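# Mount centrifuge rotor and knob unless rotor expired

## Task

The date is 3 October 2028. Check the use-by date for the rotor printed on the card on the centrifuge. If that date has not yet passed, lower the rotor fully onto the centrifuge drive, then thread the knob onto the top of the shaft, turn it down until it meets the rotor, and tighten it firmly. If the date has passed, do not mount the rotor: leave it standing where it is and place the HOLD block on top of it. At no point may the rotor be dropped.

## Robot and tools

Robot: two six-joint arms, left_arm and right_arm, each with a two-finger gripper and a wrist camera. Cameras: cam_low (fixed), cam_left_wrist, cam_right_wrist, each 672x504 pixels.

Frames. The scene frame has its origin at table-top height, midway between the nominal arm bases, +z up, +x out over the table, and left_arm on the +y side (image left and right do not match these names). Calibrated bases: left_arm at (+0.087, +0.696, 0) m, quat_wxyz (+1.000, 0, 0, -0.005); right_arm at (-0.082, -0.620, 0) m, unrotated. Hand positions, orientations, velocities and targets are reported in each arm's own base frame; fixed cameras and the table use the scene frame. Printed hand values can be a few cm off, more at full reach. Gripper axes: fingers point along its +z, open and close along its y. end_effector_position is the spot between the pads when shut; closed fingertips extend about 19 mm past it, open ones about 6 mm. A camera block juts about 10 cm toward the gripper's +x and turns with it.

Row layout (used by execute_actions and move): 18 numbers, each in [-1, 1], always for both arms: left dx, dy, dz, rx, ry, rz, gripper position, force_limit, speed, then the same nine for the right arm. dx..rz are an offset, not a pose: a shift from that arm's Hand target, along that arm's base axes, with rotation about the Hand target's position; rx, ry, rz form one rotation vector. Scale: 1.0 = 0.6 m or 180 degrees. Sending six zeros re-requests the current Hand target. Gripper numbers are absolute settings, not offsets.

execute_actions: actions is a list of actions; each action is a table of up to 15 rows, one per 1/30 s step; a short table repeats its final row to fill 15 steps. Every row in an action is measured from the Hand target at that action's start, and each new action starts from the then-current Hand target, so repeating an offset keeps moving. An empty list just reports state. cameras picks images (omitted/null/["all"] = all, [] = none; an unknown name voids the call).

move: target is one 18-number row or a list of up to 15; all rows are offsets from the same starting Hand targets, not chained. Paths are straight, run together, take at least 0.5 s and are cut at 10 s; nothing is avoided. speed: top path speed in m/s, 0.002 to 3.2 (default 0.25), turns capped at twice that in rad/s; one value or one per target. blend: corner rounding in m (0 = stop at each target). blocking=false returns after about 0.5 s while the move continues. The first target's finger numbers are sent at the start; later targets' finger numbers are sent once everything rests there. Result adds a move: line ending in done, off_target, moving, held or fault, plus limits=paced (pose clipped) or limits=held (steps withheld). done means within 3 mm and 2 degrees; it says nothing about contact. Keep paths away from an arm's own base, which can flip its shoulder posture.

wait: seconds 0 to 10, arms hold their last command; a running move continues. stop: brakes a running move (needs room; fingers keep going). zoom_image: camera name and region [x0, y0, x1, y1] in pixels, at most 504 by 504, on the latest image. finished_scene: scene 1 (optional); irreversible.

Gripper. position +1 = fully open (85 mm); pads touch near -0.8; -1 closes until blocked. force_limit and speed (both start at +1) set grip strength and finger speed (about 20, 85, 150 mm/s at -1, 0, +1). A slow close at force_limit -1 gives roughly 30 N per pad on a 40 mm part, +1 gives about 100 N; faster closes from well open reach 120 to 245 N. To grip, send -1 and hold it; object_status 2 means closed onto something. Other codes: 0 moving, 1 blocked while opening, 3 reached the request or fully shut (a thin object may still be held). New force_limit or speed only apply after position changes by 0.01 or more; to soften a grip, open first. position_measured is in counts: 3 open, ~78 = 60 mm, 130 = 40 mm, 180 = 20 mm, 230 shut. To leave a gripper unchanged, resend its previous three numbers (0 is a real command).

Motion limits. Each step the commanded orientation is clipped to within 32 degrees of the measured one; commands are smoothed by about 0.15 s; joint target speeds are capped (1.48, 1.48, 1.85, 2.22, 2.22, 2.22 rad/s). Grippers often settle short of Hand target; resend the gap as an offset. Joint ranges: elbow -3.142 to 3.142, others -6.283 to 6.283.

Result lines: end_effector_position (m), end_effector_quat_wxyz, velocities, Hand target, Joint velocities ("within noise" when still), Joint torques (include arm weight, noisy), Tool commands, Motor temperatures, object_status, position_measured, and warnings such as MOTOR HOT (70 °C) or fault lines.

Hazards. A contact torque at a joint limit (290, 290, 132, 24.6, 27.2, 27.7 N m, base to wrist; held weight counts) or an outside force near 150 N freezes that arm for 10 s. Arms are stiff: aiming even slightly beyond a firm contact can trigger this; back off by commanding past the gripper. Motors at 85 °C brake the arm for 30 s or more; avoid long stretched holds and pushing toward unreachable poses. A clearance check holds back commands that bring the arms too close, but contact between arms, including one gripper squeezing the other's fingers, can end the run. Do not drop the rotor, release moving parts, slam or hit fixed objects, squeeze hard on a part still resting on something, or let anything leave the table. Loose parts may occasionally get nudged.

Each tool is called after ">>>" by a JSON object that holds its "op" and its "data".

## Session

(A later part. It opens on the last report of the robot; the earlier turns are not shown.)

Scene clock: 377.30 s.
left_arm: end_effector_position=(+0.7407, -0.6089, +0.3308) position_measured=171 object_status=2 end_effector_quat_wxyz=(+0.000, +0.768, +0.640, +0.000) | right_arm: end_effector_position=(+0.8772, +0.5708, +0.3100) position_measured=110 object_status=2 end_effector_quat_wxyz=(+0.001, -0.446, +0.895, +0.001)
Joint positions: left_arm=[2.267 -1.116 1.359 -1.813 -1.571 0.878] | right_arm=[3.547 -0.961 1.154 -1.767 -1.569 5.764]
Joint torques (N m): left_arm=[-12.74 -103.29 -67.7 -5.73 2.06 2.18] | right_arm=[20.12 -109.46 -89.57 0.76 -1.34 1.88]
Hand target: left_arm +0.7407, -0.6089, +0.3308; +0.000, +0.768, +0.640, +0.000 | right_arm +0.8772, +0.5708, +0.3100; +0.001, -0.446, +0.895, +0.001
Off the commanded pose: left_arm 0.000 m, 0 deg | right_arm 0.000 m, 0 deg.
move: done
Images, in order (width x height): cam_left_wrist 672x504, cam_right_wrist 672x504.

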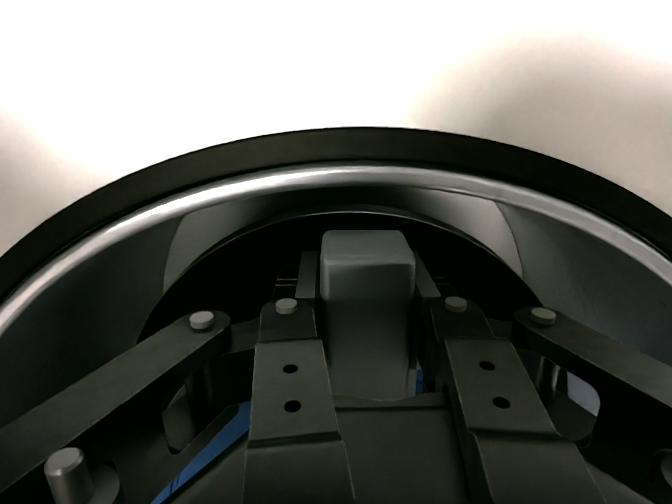

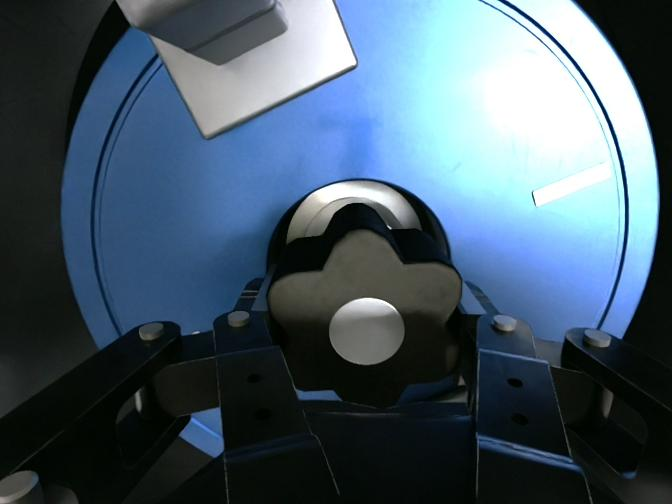

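>>> {"op": "move", "data": {"target": [[0,0,0,0,0,0,-1,-0.3,-1,0,0,-0.001,0,0,0,0.45,0,-0.5],[0,0,0,0,0,0,-1,-0.3,-1,-0.0077,0.0023,-0.002,0,0,0.2222,0.45,0,-0.5],[0,0,0,0,0,0,-1,-0.3,-1,-0.015,-0.0008,-0.002,0,0,0.4444,0.45,0,-0.5],[0,0,0,0,0,0,-1,-0.3,-1,-0.0185,-0.0078,-0.002,0,0,0.6667,0.45,0,-0.5],[0,0,0,0,0,0,-1,-0.3,-1,-0.0185,-0.0078,-0.002,0,0,0.6667,-1,0,-0.9],[0,0,0,0,0,0,-1,-0.3,-1,-0.015,-0.0008,-0.0024,0,0,0.4444,-1,0,-0.9],[0,0,0,0,0,0,-1,-0.3,-1,-0.0077,0.0023,-0.0028,0,0,0.2222,-1,0,-0.9],[0,0,0,0,0,0,-1,-0.3,-1,0,0,-0.0032,0,0,0,-1,0,-0.9]], "speed": 0.6, "blend": [0,0.003,0.003,0,0,0.003,0.003,0], "cameras": ["cam_right_wrist"]}}

>>> {"op": "move", "data": {"target": [[0,0,0,0,0,0,-1,-0.3,-1,0,0,0,0,0,0,0.45,0,-0.5],[0,0,0,0,0,0,-1,-0.3,-1,-0.0077,0.0023,0,0,0,0.2222,0.45,0,-0.5],[0,0,0,0,0,0,-1,-0.3,-1,-0.015,-0.0008,0,0,0,0.4444,0.45,0,-0.5],[0,0,0,0,0,0,-1,-0.3,-1,-0.0185,-0.0078,0,0,0,0.6667,0.45,0,-0.5],[0,0,0,0,0,0,-1,-0.3,-1,-0.0185,-0.0078,0,0,0,0.6667,-1,0,-0.9],[0,0,0,0,0,0,-1,-0.3,-1,-0.015,-0.0008,-0.0004,0,0,0.4444,-1,0,-0.9],[0,0,0,0,0,0,-1,-0.3,-1,-0.0077,0.0023,-0.0008,0,0,0.2222,-1,0,-0.9],[0,0,0,0,0,0,-1,-0.3,-1,0,0,-0.0013,0,0,0,-1,0,-0.9]], "speed": 0.6, "blend": [0,0.003,0.003,0,0,0.003,0.003,0], "cameras": ["cam_right_wrist"]}}

>>> {"op": "move", "data": {"target": [[0,0,0,0,0,0,-1,-0.3,-1,0,0,0,0,0,0,0.45,0,-0.5],[0,0,0,0,0,0,-1,-0.3,-1,-0.0077,0.0023,0,0,0,0.2222,0.45,0,-0.5],[0,0,0,0,0,0,-1,-0.3,-1,-0.015,-0.0008,0,0,0,0.4444,0.45,0,-0.5],[0,0,0,0,0,0,-1,-0.3,-1,-0.0185,-0.0078,0,0,0,0.6667,0.45,0,-0.5],[0,0,0,0,0,0,-1,-0.3,-1,-0.0185,-0.0078,0,0,0,0.6667,-1,0,-0.9],[0,0,0,0,0,0,-1,-0.3,-1,-0.015,-0.0008,-0.0004,0,0,0.4444,-1,0,-0.9],[0,0,0,0,0,0,-1,-0.3,-1,-0.0077,0.0023,-0.0008,0,0,0.2222,-1,0,-0.9],[0,0,0,0,0,0,-1,-0.3,-1,0,0,-0.0013,0,0,0,-1,0,-0.9]], "speed": 0.6, "blend": [0,0.003,0.003,0,0,0.003,0.003,0], "cameras": ["cam_right_wrist"]}}

>>> {"op": "zoom_image", "data": {"camera": "cam_right_wrist", "region": [250, 160, 490, 410]}}

Scene clock: 386.80 s.
left_arm: end_effector_position=(+0.7408, -0.6090, +0.3309) position_measured=171 object_status=2 end_effector_quat_wxyz=(+0.000, +0.768, +0.640, +0.000) | right_arm: end_effector_position=(+0.8792, +0.5751, +0.3075) position_measured=135 object_status=2 end_effector_quat_wxyz=(+0.007, -0.476, +0.879, +0.005)
Joint positions: left_arm=[2.267 -1.116 1.358 -1.813 -1.571 0.878] | right_arm=[3.548 -0.959 1.157 -1.783 -1.56 5.698]
Joint torques (N m): left_arm=[15.79 -81.16 -42.99 4.63 2.27 -0.28] | right_arm=[-2.32 -109.6 -50.79 5.1 0.5 -0.5]
Hand target: left_arm +0.7407, -0.6089, +0.3308; +0.000, +0.768, +0.640, +0.000 | right_arm +0.8792, +0.5751, +0.3075; +0.007, -0.476, +0.879, +0.005 (not the last commanded pose)
Tool commands: left_gripper/position=-1.0 left_gripper/force_limit=-0.3 left_gripper/speed=-1.0 right_gripper/position=-1.0 right_gripper/force_limit=+0.003922 right_gripper/speed=-0.898039
Off the commanded pose: left_arm 0.000 m, 0 deg | right_arm 0.005 m, 4 deg.
FORCE FAULT: contact force on the right arm reached its limit, and that arm stopped. The contact can be on any part of that arm, not only on its tool. That arm's remaining commands of this call were not run. That arm is still stopped at the end of this call. That arm stays stopped for about 9 more seconds. Until then a move that you send moves the other arm only, and its call returns only when the move has ended. Once the stop has ended, the next robot result says so. If the stop ends while you think or write, that arm runs what you send next, counted from a new Hand target: where the arm stands when the stop ends. While its stop runs, that arm takes no new command, but its gripper still runs the gripper command that each later call begins with. Until it ends, the stop uses up actions while you think or wait. An arm that is not stopped still takes commands.
move: fault (right_arm)
Images, in order (width x height): cam_right_wrist 672x504.

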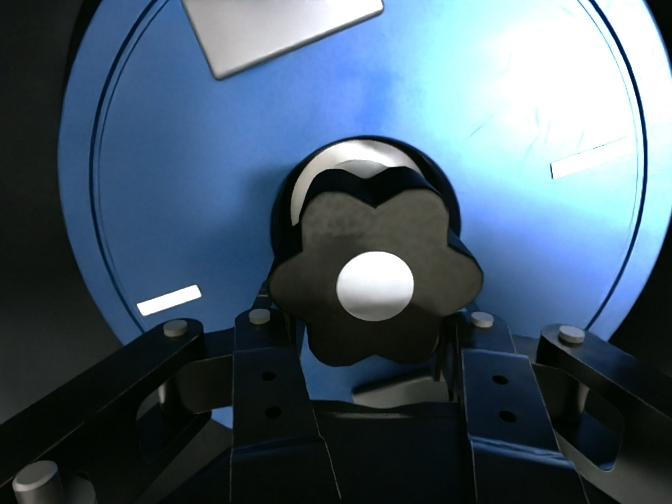

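not run: an earlier result of this reply reported a stop or a fault. Calls in your next reply go to the robot.

not run: an earlier result of this reply reported a stop or a fault. Calls in your next reply go to the robot.

Scaled by 2.016 from the camera's 672x504 image, which has a finer 960x720 frame.

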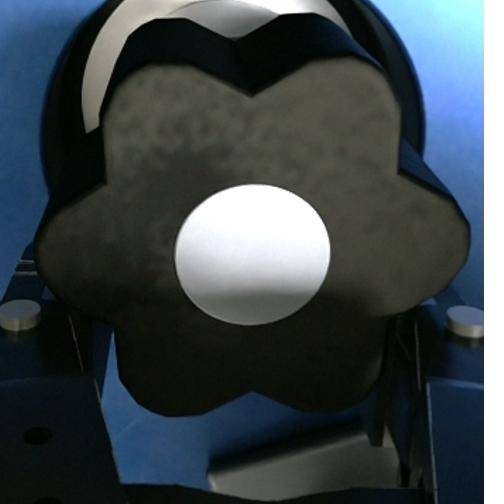

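>>> {"op": "move", "data": {"target": [0,0,0,0,0,0,-1,-0.3,-1,0,0,0,0,0,0,0.45,0,-0.5], "cameras": ["cam_right_wrist"]}}

>>> {"op": "wait", "data": {"seconds": 7, "cameras": ["cam_right_wrist","cam_left_wrist","cam_low"]}}

Scene clock: 388.23 s.
left_arm: end_effector_position=(+0.7407, -0.6089, +0.3308) position_measured=171 object_status=2 end_effector_quat_wxyz=(+0.000, +0.768, +0.640, +0.000) | right_arm: end_effector_position=(+0.8788, +0.5750, +0.3070) position_measured=72 object_status=0 end_effector_quat_wxyz=(+0.007, -0.476, +0.879, +0.005)
Joint positions: left_arm=[2.267 -1.116 1.359 -1.813 -1.571 0.878] | right_arm=[3.548 -0.959 1.158 -1.783 -1.56 5.698]
Joint torques (N m): left_arm=[-11.45 -98.92 -43.18 -0.56 2.19 -2.08] | right_arm=[-8.45 -108.8 -67.32 -1.36 -1.65 -0.33]
Hand target: left_arm +0.7407, -0.6089, +0.3308; +0.000, +0.768, +0.640, +0.000 | right_arm +0.8788, +0.5750, +0.3070; +0.007, -0.476, +0.879, +0.005 (not the last commanded pose)
Tool commands: left_gripper/position=-1.0 left_gripper/force_limit=-0.3 left_gripper/speed=-1.0 right_gripper/position=+0.45098 right_gripper/force_limit=+0.003922 right_gripper/speed=-0.498039
Off the commanded pose: left_arm 0.000 m, 0 deg.
FORCE FAULT, CONTINUED: the right arm was still stopped when this call began, by the force fault that an earlier result reported. Since the last result the stop counts as 1 of the actions that you can send in this scene. That arm ran no command of this call; its gripper ran only the gripper command that the call began with. That arm is still stopped at the end of this call. That arm stays stopped for about 8 more seconds. If the stop ends while you think or write, that arm runs what you send next, counted from a new Hand target: where the arm stands when the stop ends. While its stop runs, that arm takes no new command, but its gripper still runs the gripper command that each later call begins with.
move: done (left_arm), not run (right_arm; its earlier fault stop)
Images, in order (width x height): cam_right_wrist 672x504.

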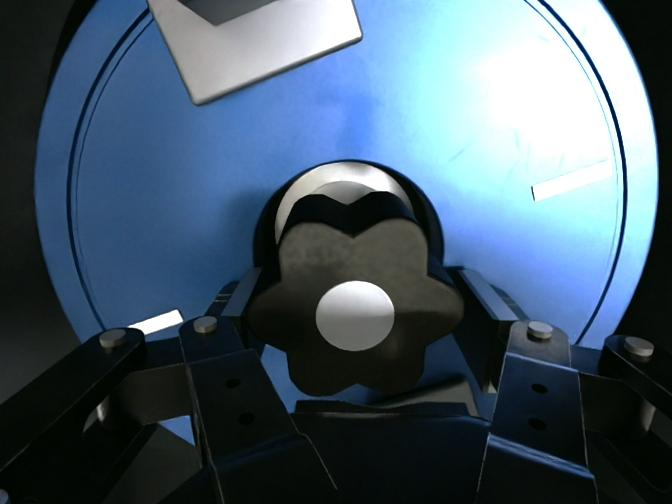

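Scene clock: 395.23 s.
left_arm: end_effector_position=(+0.7407, -0.6089, +0.3308) position_measured=171 object_status=2 end_effector_quat_wxyz=(+0.000, +0.768, +0.640, +0.000) | right_arm: end_effector_position=(+0.8788, +0.5750, +0.3070) position_measured=72 object_status=3 end_effector_quat_wxyz=(+0.007, -0.476, +0.879, +0.005)
Joint positions: left_arm=[2.267 -1.116 1.359 -1.813 -1.571 0.878] | right_arm=[3.548 -0.959 1.158 -1.783 -1.56 5.698]
Joint torques (N m): left_arm=[-14.25 -103.24 -61.05 -5.66 1.88 -3.08] | right_arm=[-8.14 -109.74 -66.73 -1.08 -1.51 -0.45]
Hand target: left_arm +0.7407, -0.6089, +0.3308; +0.000, +0.768, +0.640, +0.000 | right_arm +0.8788, +0.5750, +0.3070; +0.007, -0.476, +0.879, +0.005 (not the last commanded pose)
Tool commands: left_gripper/position=-1.0 left_gripper/force_limit=-0.3 left_gripper/speed=-1.0 right_gripper/position=+0.45098 right_gripper/force_limit=+0.003922 right_gripper/speed=-0.498039
Off the commanded pose: left_arm 0.000 m, 0 deg.
FORCE FAULT, CONTINUED: the right arm was still stopped when this call began, by the force fault that an earlier result reported. Since the last result the stop counts as 14 of the actions that you can send in this scene. That arm is still stopped at the end of this call. That arm stays stopped for about 1 more second. If the stop ends while you think or write, that arm runs what you send next, counted from a new Hand target: where the arm stands when the stop ends. While its stop runs, that arm takes no new command, but its gripper still runs the gripper command that each later call begins with.
wait: 7.00 s; at rest by 0.17 s

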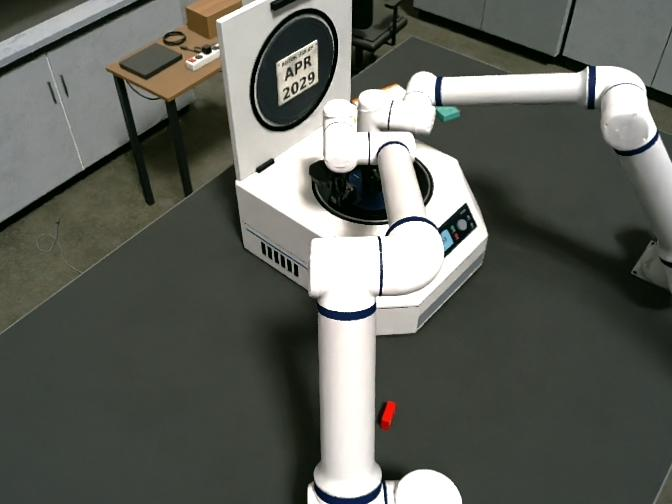

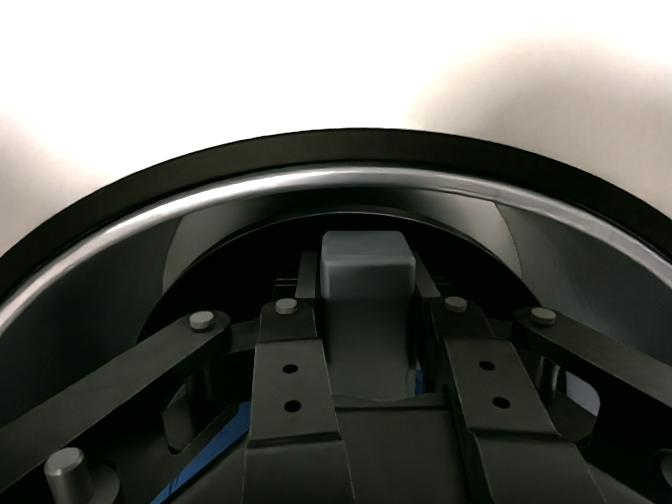

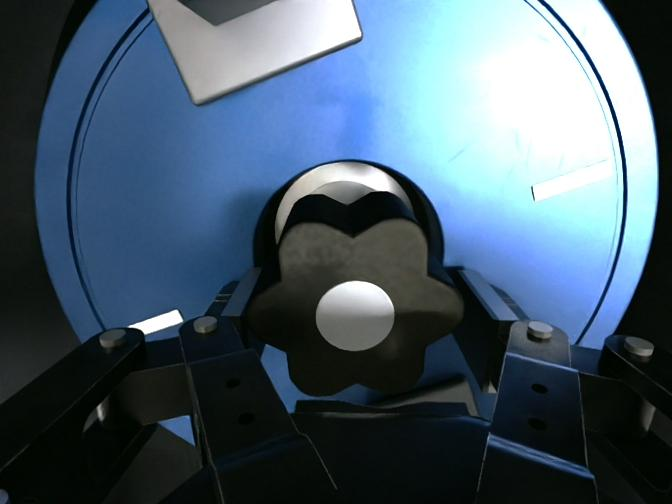

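>>> {"op": "wait", "data": {"seconds": 1, "cameras": []}}

>>> {"op": "move", "data": {"target": [0,0,0,0,0,0,-1,-0.3,-1,-0.0082,-0.0067,0.0025,0,0,0.1667,0.45,0,-0.5], "speed": 0.2, "cameras": ["cam_right_wrist"]}}

Scene clock: 397.17 s.
left_arm: end_effector_position=(+0.7407, -0.6089, +0.3308) position_measured=171 object_status=2 end_effector_quat_wxyz=(+0.000, +0.768, +0.640, +0.000) | right_arm: end_effector_position=(+0.8788, +0.5750, +0.3070) position_measured=72 object_status=3 end_effector_quat_wxyz=(+0.007, -0.476, +0.879, +0.005)
Joint positions: left_arm=[2.267 -1.116 1.359 -1.813 -1.571 0.878] | right_arm=[3.548 -0.959 1.158 -1.783 -1.56 5.698]
Joint torques (N m): left_arm=[-15.36 -103.29 -60.79 -5.69 1.93 -2.82] | right_arm=[-1.81 -106.83 -78.91 -5.41 0.46 -0.57]
Hand target: left_arm +0.7407, -0.6089, +0.3308; +0.000, +0.768, +0.640, +0.000 | right_arm +0.8788, +0.5750, +0.3070; +0.007, -0.476, +0.879, +0.005 (not the last commanded pose)
Tool commands: left_gripper/position=-1.0 left_gripper/force_limit=-0.3 left_gripper/speed=-1.0 right_gripper/position=+0.45098 right_gripper/force_limit=+0.003922 right_gripper/speed=-0.498039
Off the commanded pose: left_arm 0.000 m, 0 deg.
FORCE FAULT, CONTINUED: the right arm's stop, for the force fault that an earlier result reported, is over. The rest of the stop counts as 1 of the actions that you can send in this scene. That arm's target is now where it stood when the stop ended, not its last command. That arm accepts commands again.
wait: 1.00 s; at rest from the start
No camera images: "cameras" was empty.

Scene clock: 399.13 s.
left_arm: end_effector_position=(+0.7407, -0.6089, +0.3308) position_measured=171 object_status=2 end_effector_quat_wxyz=(+0.000, +0.768, +0.640, +0.000) | right_arm: end_effector_position=(+0.8739, +0.5710, +0.3085) position_measured=72 object_status=3 end_effector_quat_wxyz=(-0.005, +0.687, -0.726, -0.006)
Joint positions: left_arm=[2.267 -1.116 1.359 -1.813 -1.571 0.878] | right_arm=[3.545 -0.967 1.168 -1.777 -1.555 5.172]
Joint torques (N m): left_arm=[-12.07 -101.17 -60.54 -5.79 2.09 -3.01] | right_arm=[-16.91 -114.43 -68.49 -1.37 2 -2.09]
Hand target: left_arm +0.7407, -0.6089, +0.3308; +0.000, +0.768, +0.640, +0.000 | right_arm +0.8739, +0.5710, +0.3085; -0.005, +0.687, -0.726, -0.006
Off the commanded pose: left_arm 0.000 m, 0 deg | right_arm 0.000 m, 0 deg.
move: done
Images, in order (width x height): cam_right_wrist 672x504.

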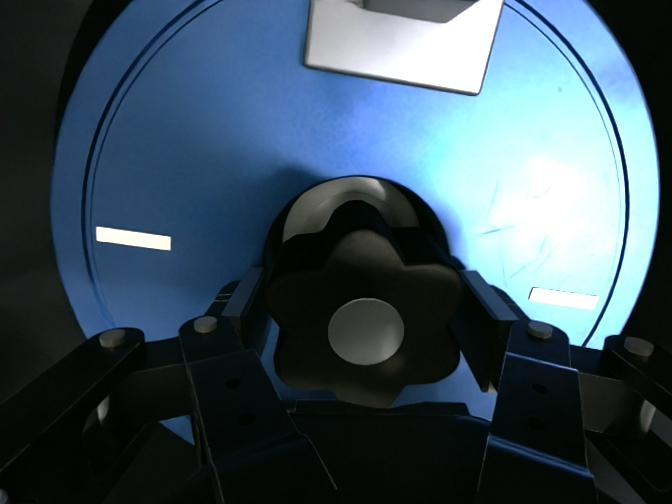

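>>> {"op": "move", "data": {"target": [0,0,0,0,0,0,-1,-0.3,-1,0.001,-0.0035,0,0,0,0,0.45,0,-0.5], "speed": 0.05, "cameras": []}}

>>> {"op": "move", "data": {"target": [0,0,0,0,0,0,-1,-0.3,-1,0,0,0,0,0,0,-1,1,-0.6], "cameras": []}}

>>> {"op": "wait", "data": {"seconds": 0.6, "cameras": ["cam_right_wrist"]}}

>>> {"op": "move", "data": {"target": [0,0,0,0,0,0,-1,-0.3,-1,0.0008,0,0,0,0,-0.0389,-1,1,-0.6], "speed": 0.1, "cameras": ["cam_right_wrist"]}}

Scene clock: 401.03 s.
left_arm: end_effector_position=(+0.7407, -0.6089, +0.3308) position_measured=171 object_status=2 end_effector_quat_wxyz=(+0.000, +0.768, +0.640, +0.000) | right_arm: end_effector_position=(+0.8744, +0.5690, +0.3085) position_measured=72 object_status=3 end_effector_quat_wxyz=(-0.005, +0.687, -0.726, -0.006)
Joint positions: left_arm=[2.267 -1.116 1.359 -1.813 -1.571 0.878] | right_arm=[3.543 -0.969 1.17 -1.777 -1.555 5.169]
Joint torques (N m): left_arm=[-9.75 -100.97 -61.37 -5.95 2.01 -3.11] | right_arm=[-16.17 -113.39 -68.56 -10.23 2.3 -2.01]
Hand target: left_arm +0.7407, -0.6089, +0.3308; +0.000, +0.768, +0.640, +0.000 | right_arm +0.8745, +0.5689, +0.3085; -0.005, +0.687, -0.726, -0.006
Off the commanded pose: left_arm 0.000 m, 0 deg | right_arm 0.000 m, 0 deg.
move: done
No camera images: "cameras" was empty.

Scene clock: 401.70 s.
left_arm: end_effector_position=(+0.7407, -0.6089, +0.3308) position_measured=171 object_status=2 end_effector_quat_wxyz=(+0.000, +0.768, +0.640, +0.000) | right_arm: end_effector_position=(+0.8745, +0.5689, +0.3088) position_measured=110 object_status=0 end_effector_quat_wxyz=(-0.005, +0.687, -0.726, -0.006)
Joint positions: left_arm=[2.267 -1.116 1.359 -1.813 -1.571 0.878] | right_arm=[3.543 -0.969 1.17 -1.777 -1.555 5.169]
Joint torques (N m): left_arm=[-8.98 -101.14 -60.72 -5.75 2.24 -3.17] | right_arm=[-8.22 -60.53 -62.98 -1.23 2.13 -1.17]
Hand target: left_arm +0.7407, -0.6089, +0.3308; +0.000, +0.768, +0.640, +0.000 | right_arm +0.8745, +0.5689, +0.3085; -0.005, +0.687, -0.726, -0.006
Off the commanded pose: left_arm 0.000 m, 0 deg | right_arm 0.000 m, 0 deg.
move: done
No camera images: "cameras" was empty.

Scene clock: 402.30 s.
left_arm: end_effector_position=(+0.7407, -0.6089, +0.3308) position_measured=171 object_status=2 end_effector_quat_wxyz=(+0.000, +0.768, +0.640, +0.000) | right_arm: end_effector_position=(+0.8745, +0.5689, +0.3086) position_measured=110 object_status=2 end_effector_quat_wxyz=(-0.005, +0.687, -0.726, -0.006)
Joint positions: left_arm=[2.267 -1.116 1.359 -1.813 -1.571 0.878] | right_arm=[3.543 -0.969 1.17 -1.777 -1.555 5.169]
Joint torques (N m): left_arm=[-7.9 -100.14 -60.15 -5.94 2.14 -2.87] | right_arm=[0.91 -51.3 -51.57 -1.66 2.3 0.24]
Hand target: left_arm +0.7407, -0.6089, +0.3308; +0.000, +0.768, +0.640, +0.000 | right_arm +0.8745, +0.5689, +0.3085; -0.005, +0.687, -0.726, -0.006
Tool commands: left_gripper/position=-1.0 left_gripper/force_limit=-0.3 left_gripper/speed=-1.0 right_gripper/position=-1.0 right_gripper/force_limit=+1.0 right_gripper/speed=-0.6
Off the commanded pose: left_arm 0.000 m, 0 deg | right_arm 0.000 m, 0 deg.
wait: 0.60 s; at rest by 0.17 s
Images, in order (width x height): cam_right_wrist 672x504.

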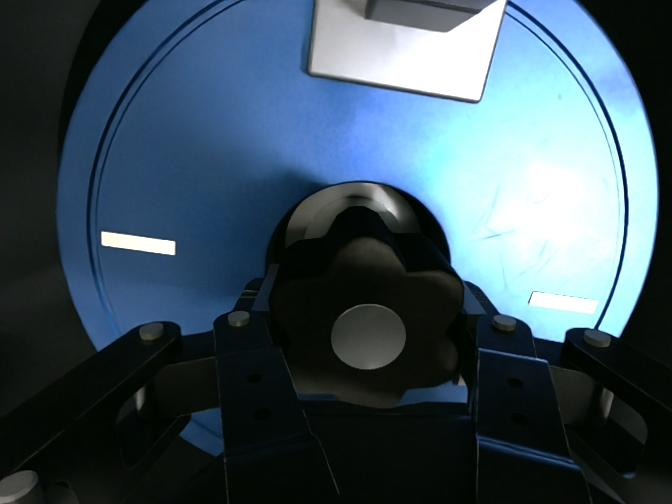

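Scene clock: 403.47 s.
left_arm: end_effector_position=(+0.7407, -0.6089, +0.3306) position_measured=171 object_status=2 end_effector_quat_wxyz=(+0.000, +0.768, +0.640, +0.000) | right_arm: end_effector_position=(+0.8750, +0.5689, +0.3085) position_measured=110 object_status=2 end_effector_quat_wxyz=(+0.006, -0.642, +0.767, +0.006)
Joint positions: left_arm=[2.267 -1.116 1.359 -1.813 -1.571 0.878] | right_arm=[3.543 -0.969 1.17 -1.78 -1.556 5.291]
Joint torques (N m): left_arm=[-6.76 -173.88 -97.85 4.6 -2.46 -2.99] | right_arm=[-4.28 -67.38 -38.94 -6.49 -1.42 8.77]
Hand target: left_arm +0.7407, -0.6089, +0.3308; +0.000, +0.768, +0.640, +0.000 | right_arm +0.8750, +0.5689, +0.3085; +0.006, -0.642, +0.767, +0.006
Off the commanded pose: left_arm 0.000 m, 0 deg | right_arm 0.000 m, 0 deg.
move: done
Images, in order (width x height): cam_right_wrist 672x504.

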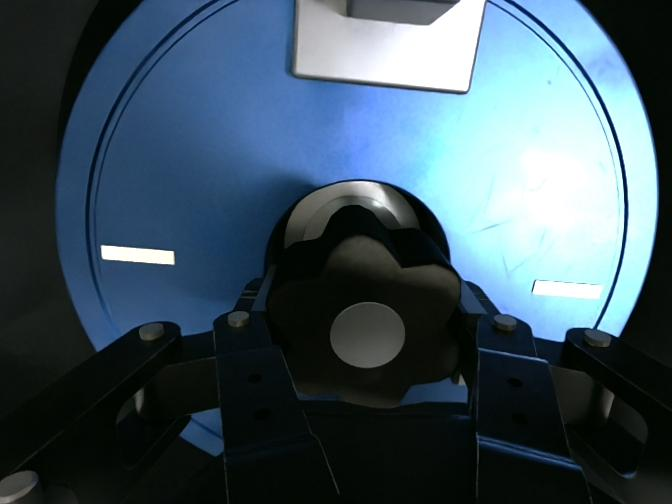

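>>> {"op": "move", "data": {"target": [0,0,0,0,0,0,-1,-0.3,-1,0.0008,0,0,0,0,-0.025,-1,1,-0.6], "speed": 0.06, "cameras": ["cam_left_wrist","cam_right_wrist"]}}

Scene clock: 405.30 s.
left_arm: end_effector_position=(+0.7407, -0.6089, +0.3308) position_measured=171 object_status=2 end_effector_quat_wxyz=(+0.000, +0.768, +0.640, +0.000) | right_arm: end_effector_position=(+0.8754, +0.5689, +0.3085) position_measured=110 object_status=2 end_effector_quat_wxyz=(+0.006, -0.611, +0.791, +0.006)
Joint positions: left_arm=[2.267 -1.116 1.359 -1.813 -1.571 0.878] | right_arm=[3.543 -0.968 1.17 -1.781 -1.556 5.369]
Joint torques (N m): left_arm=[-3.23 -182.28 -100.97 4.53 -4.46 -2.89] | right_arm=[-24.18 -69.98 -58.28 -1.49 -3.58 11.22]
Hand target: left_arm +0.7407, -0.6089, +0.3308; +0.000, +0.768, +0.640, +0.000 | right_arm +0.8754, +0.5689, +0.3085; +0.006, -0.611, +0.791, +0.006
Off the commanded pose: left_arm 0.000 m, 0 deg | right_arm 0.000 m, 0 deg.
move: done
Images, in order (width x height): cam_left_wrist 672x504, cam_right_wrist 672x504.

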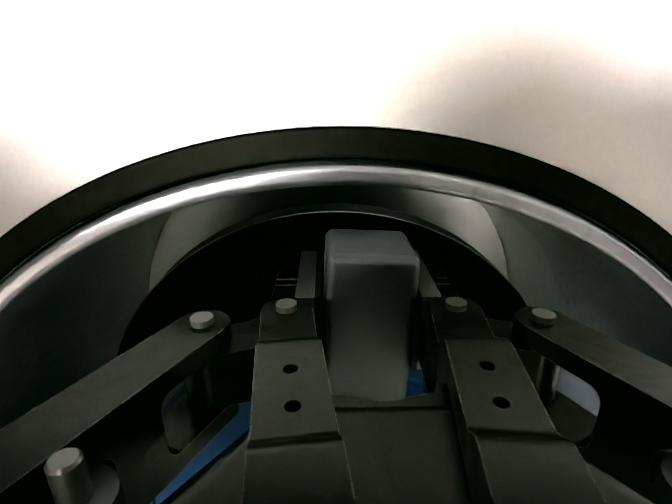

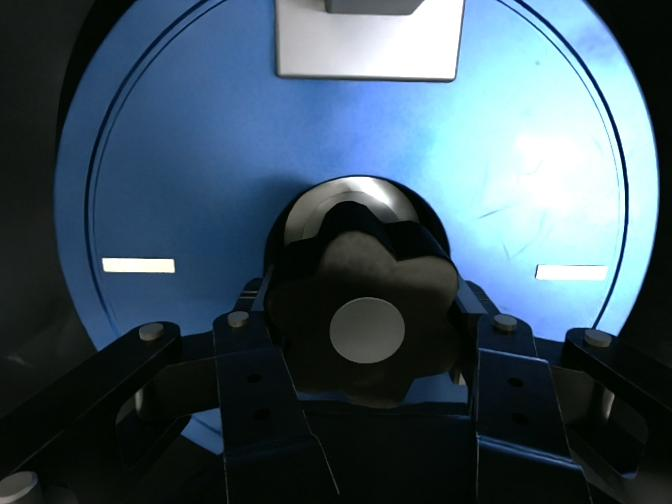

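>>> {"op": "move", "data": {"target": [0,0,0,0,0,0,-1,-0.3,-1,0,0,0,0,0,0,0.45,1,-1], "cameras": ["cam_right_wrist"]}}

>>> {"op": "zoom_image", "data": {"camera": "cam_right_wrist", "region": [230, 150, 510, 430]}}

Scene clock: 406.87 s.
left_arm: end_effector_position=(+0.7407, -0.6090, +0.3309) position_measured=171 object_status=2 end_effector_quat_wxyz=(+0.000, +0.768, +0.640, +0.000) | right_arm: end_effector_position=(+0.8754, +0.5689, +0.3085) position_measured=72 object_status=0 end_effector_quat_wxyz=(+0.006, -0.611, +0.791, +0.006)
Joint positions: left_arm=[2.267 -1.116 1.358 -1.813 -1.571 0.878] | right_arm=[3.543 -0.968 1.17 -1.781 -1.556 5.37]
Joint torques (N m): left_arm=[16.73 -68.54 -41.81 -6.5 2.19 0.41] | right_arm=[12.58 -114.08 -88.1 -2.13 1.62 -1.28]
Hand target: left_arm +0.7407, -0.6089, +0.3308; +0.000, +0.768, +0.640, +0.000 | right_arm +0.8754, +0.5689, +0.3085; +0.006, -0.611, +0.791, +0.006
Off the commanded pose: left_arm 0.000 m, 0 deg | right_arm 0.000 m, 0 deg.
move: done
Images, in order (width x height): cam_right_wrist 672x504.

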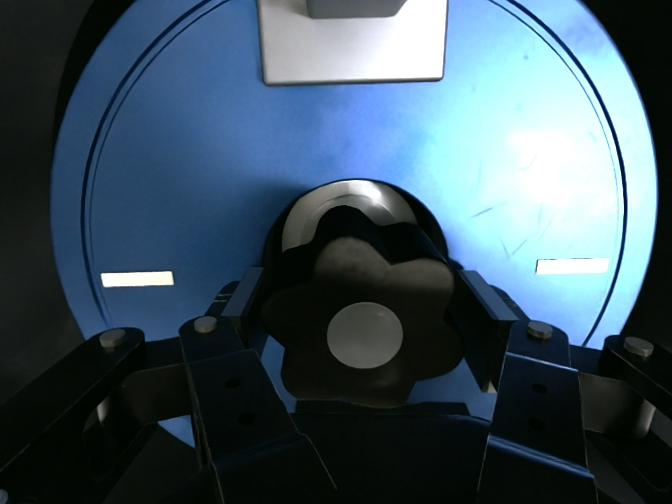

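Scaled by 1.800 from the camera's 672x504 image, which has a finer 960x720 frame.

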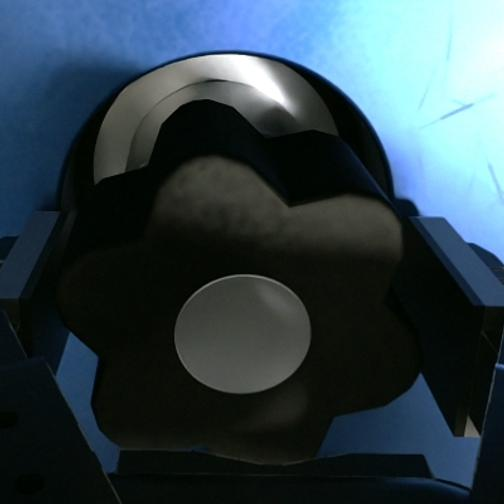

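>>> {"op": "move", "data": {"target": [0,0,0,0,0,0,0.3,1,-1,0,0,0,0,0,0,0.45,1,-1], "cameras": ["cam_left_wrist"]}}

>>> {"op": "move", "data": {"target": [0,0,0,0,0,0,0.3,1,-1,0,0,0.25,0,0,0,0.45,1,-1], "speed": 0.1, "cameras": ["cam_right_wrist"]}}

>>> {"op": "zoom_image", "data": {"camera": "cam_right_wrist", "region": [230, 150, 510, 430]}}

Scene clock: 409.47 s.
left_arm: end_effector_position=(+0.7407, -0.6089, +0.3308) position_measured=91 object_status=0 end_effector_quat_wxyz=(+0.000, +0.768, +0.640, +0.000) | right_arm: end_effector_position=(+0.8754, +0.5689, +0.3085) position_measured=72 object_status=3 end_effector_quat_wxyz=(+0.006, -0.611, +0.791, +0.006)
Joint positions: left_arm=[2.267 -1.116 1.359 -1.813 -1.571 0.878] | right_arm=[3.543 -0.968 1.17 -1.781 -1.556 5.37]
Joint torques (N m): left_arm=[17.8 -115.37 -74.05 -3.45 2.31 2.59] | right_arm=[11.92 -115.65 -88.52 -4.83 1.63 -1.37]
Hand target: left_arm +0.7407, -0.6089, +0.3308; +0.000, +0.768, +0.640, +0.000 | right_arm +0.8754, +0.5689, +0.3085; +0.006, -0.611, +0.791, +0.006
Off the commanded pose: left_arm 0.000 m, 0 deg | right_arm 0.000 m, 0 deg.
move: done
Images, in order (width x height): cam_left_wrist 672x504.

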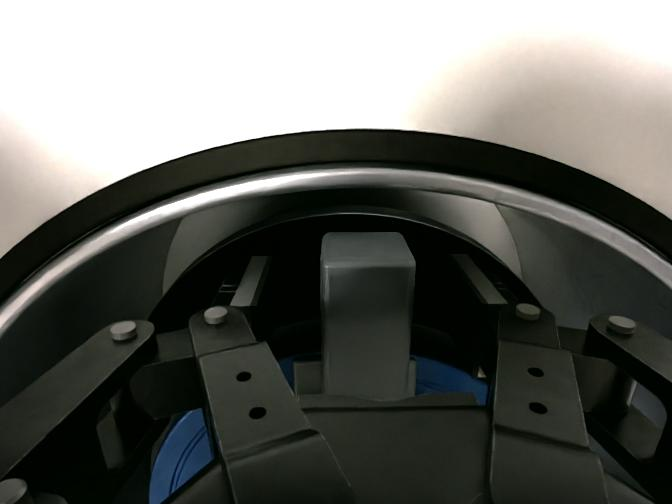

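Scene clock: 411.57 s.
left_arm: end_effector_position=(+0.7407, -0.6089, +0.3308) position_measured=91 object_status=3 end_effector_quat_wxyz=(+0.000, +0.768, +0.640, +0.000) | right_arm: end_effector_position=(+0.8754, +0.5689, +0.4584) position_measured=72 object_status=3 end_effector_quat_wxyz=(+0.006, -0.611, +0.791, +0.006)
Joint positions: left_arm=[2.267 -1.116 1.359 -1.813 -1.571 0.878] | right_arm=[3.543 -0.99 0.941 -1.53 -1.556 5.37]
Joint torques (N m): left_arm=[15.73 -114.82 -73.27 -0.99 2.24 2.48] | right_arm=[1.3 -94.67 -89.58 -1.26 -2.22 -0.87]
Hand target: left_arm +0.7407, -0.6089, +0.3308; +0.000, +0.768, +0.640, +0.000 | right_arm +0.8754, +0.5689, +0.4585; +0.006, -0.611, +0.791, +0.006
Off the commanded pose: left_arm 0.000 m, 0 deg | right_arm 0.000 m, 0 deg.
move: done
Images, in order (width x height): cam_right_wrist 672x504.

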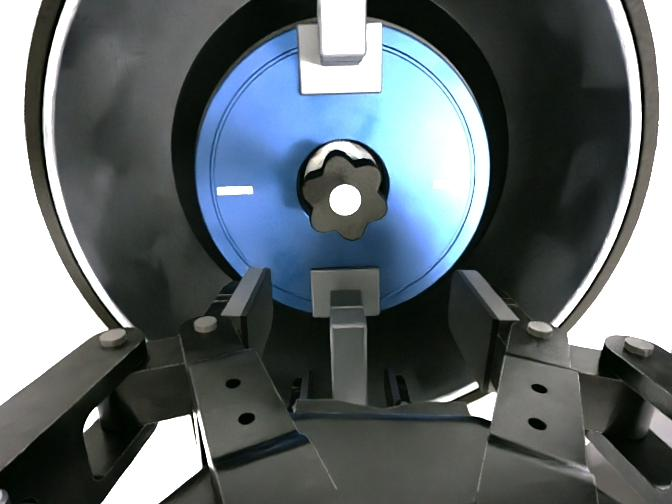

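Scaled by 1.800 from the camera's 672x504 image, which has a finer 960x720 frame.

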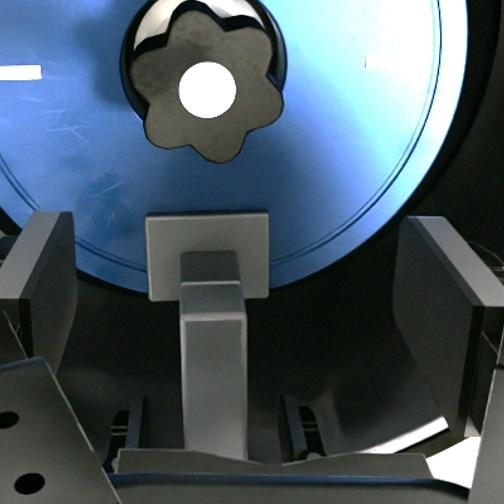

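>>> {"op": "move", "data": {"target": [[0,0,0.25,0,0,0,0.3,1,-1,-0.2,-0.35,0.05,0,0,0,0.45,1,-1],[-0.4,0.7,0.25,0,0,0,0.3,1,-1,-0.4,-0.7,0.1,0,0,0,0.45,1,-1]], "speed": 0.25, "cameras": ["cam_low"]}}

>>> {"op": "zoom_image", "data": {"camera": "cam_low", "region": [310, 130, 440, 230]}}

Scene clock: 416.23 s.
left_arm: end_effector_position=(+0.5009, -0.1892, +0.4808) position_measured=91 object_status=3 end_effector_quat_wxyz=(+0.000, +0.768, +0.640, +0.000) | right_arm: end_effector_position=(+0.6355, +0.1490, +0.5185) position_measured=72 object_status=3 end_effector_quat_wxyz=(+0.006, -0.611, +0.791, +0.006)
Joint positions: left_arm=[2.442 -1.874 1.911 -1.608 -1.571 1.053] | right_arm=[3.089 -1.672 1.688 -1.587 -1.554 4.916]
Joint torques (N m): left_arm=[15.91 -50.65 -53.25 1.33 -0.91 3.69] | right_arm=[-16.73 -53.33 -70.51 -1.48 2.21 -2.15]
Hand target: left_arm +0.5007, -0.1889, +0.4808; +0.000, +0.768, +0.640, +0.000 | right_arm +0.6354, +0.1489, +0.5185; +0.006, -0.611, +0.791, +0.006
Off the commanded pose: left_arm 0.000 m, 0 deg | right_arm 0.000 m, 0 deg.
move: done
Images, in order (width x height): cam_low 672x504.

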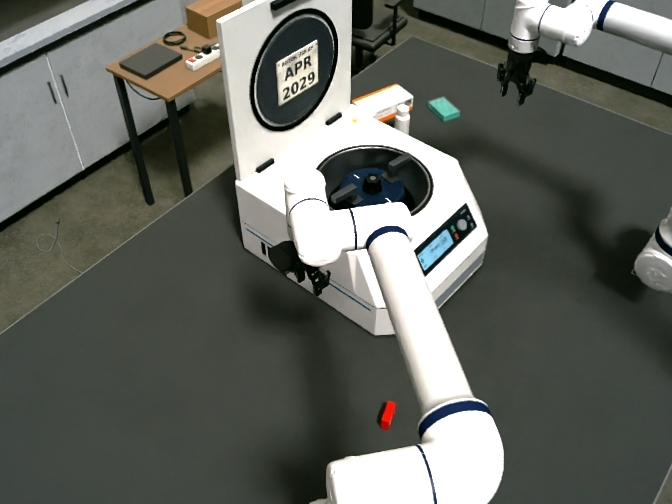

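Scaled by 3.877 from the camera's 672x504 image, which has a finer 960x720 frame.

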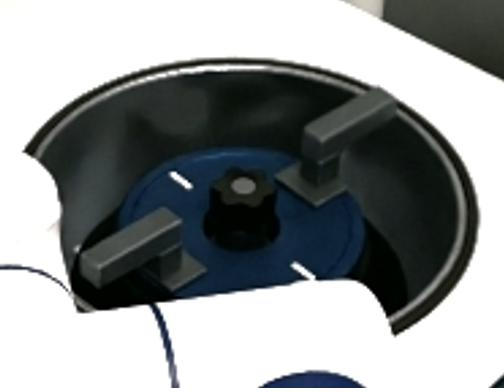

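>>> {"op": "move", "data": {"target": [-0.3,0.8,0,0,0,0,0.3,1,-1,0,0,0,0,0,0,0.45,1,-1], "speed": 0.3, "cameras": ["cam_low"]}}

>>> {"op": "zoom_image", "data": {"camera": "cam_low", "region": [345, 155, 405, 215]}}

Scene clock: 419.20 s.
left_arm: end_effector_position=(+0.3208, +0.2909, +0.4808) position_measured=91 object_status=3 end_effector_quat_wxyz=(+0.000, +0.768, +0.640, +0.000) | right_arm: end_effector_position=(+0.6354, +0.1489, +0.5185) position_measured=72 object_status=3 end_effector_quat_wxyz=(+0.006, -0.611, +0.791, +0.006)
Joint positions: left_arm=[3.456 -2.068 2.024 -1.527 -1.571 2.066] | right_arm=[3.089 -1.673 1.688 -1.587 -1.554 4.916]
Joint torques (N m): left_arm=[21.98 0.92 -75.99 -10.65 -0.89 3.32] | right_arm=[-16.13 -53.08 -69.98 -1.55 2.16 -2.22]
Hand target: left_arm +0.3207, +0.2911, +0.4808; +0.000, +0.768, +0.640, +0.000 | right_arm +0.6354, +0.1489, +0.5185; +0.006, -0.611, +0.791, +0.006
Off the commanded pose: left_arm 0.000 m, 0 deg | right_arm 0.000 m, 0 deg.
move: done
Images, in order (width x height): cam_low 672x504.

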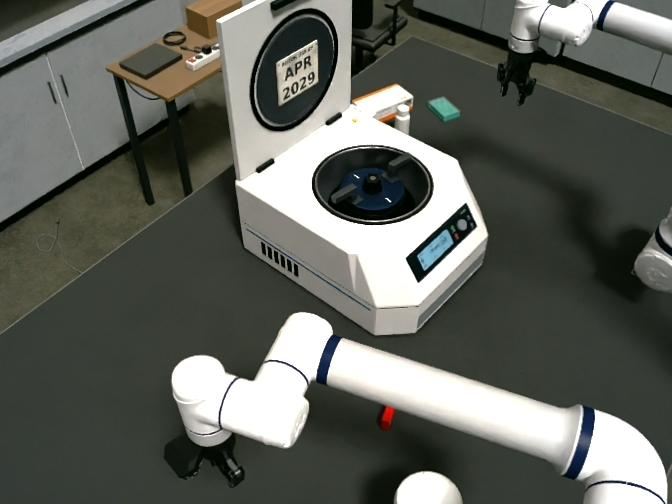

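Scaled by 8.400 from the camera's 672x504 image, which has a finer 960x720 frame.

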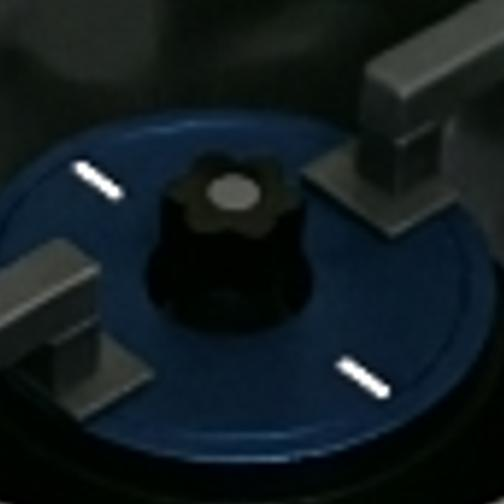

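>>> {"op": "finished_scene", "data": {}}

The scene is finished: the task was done.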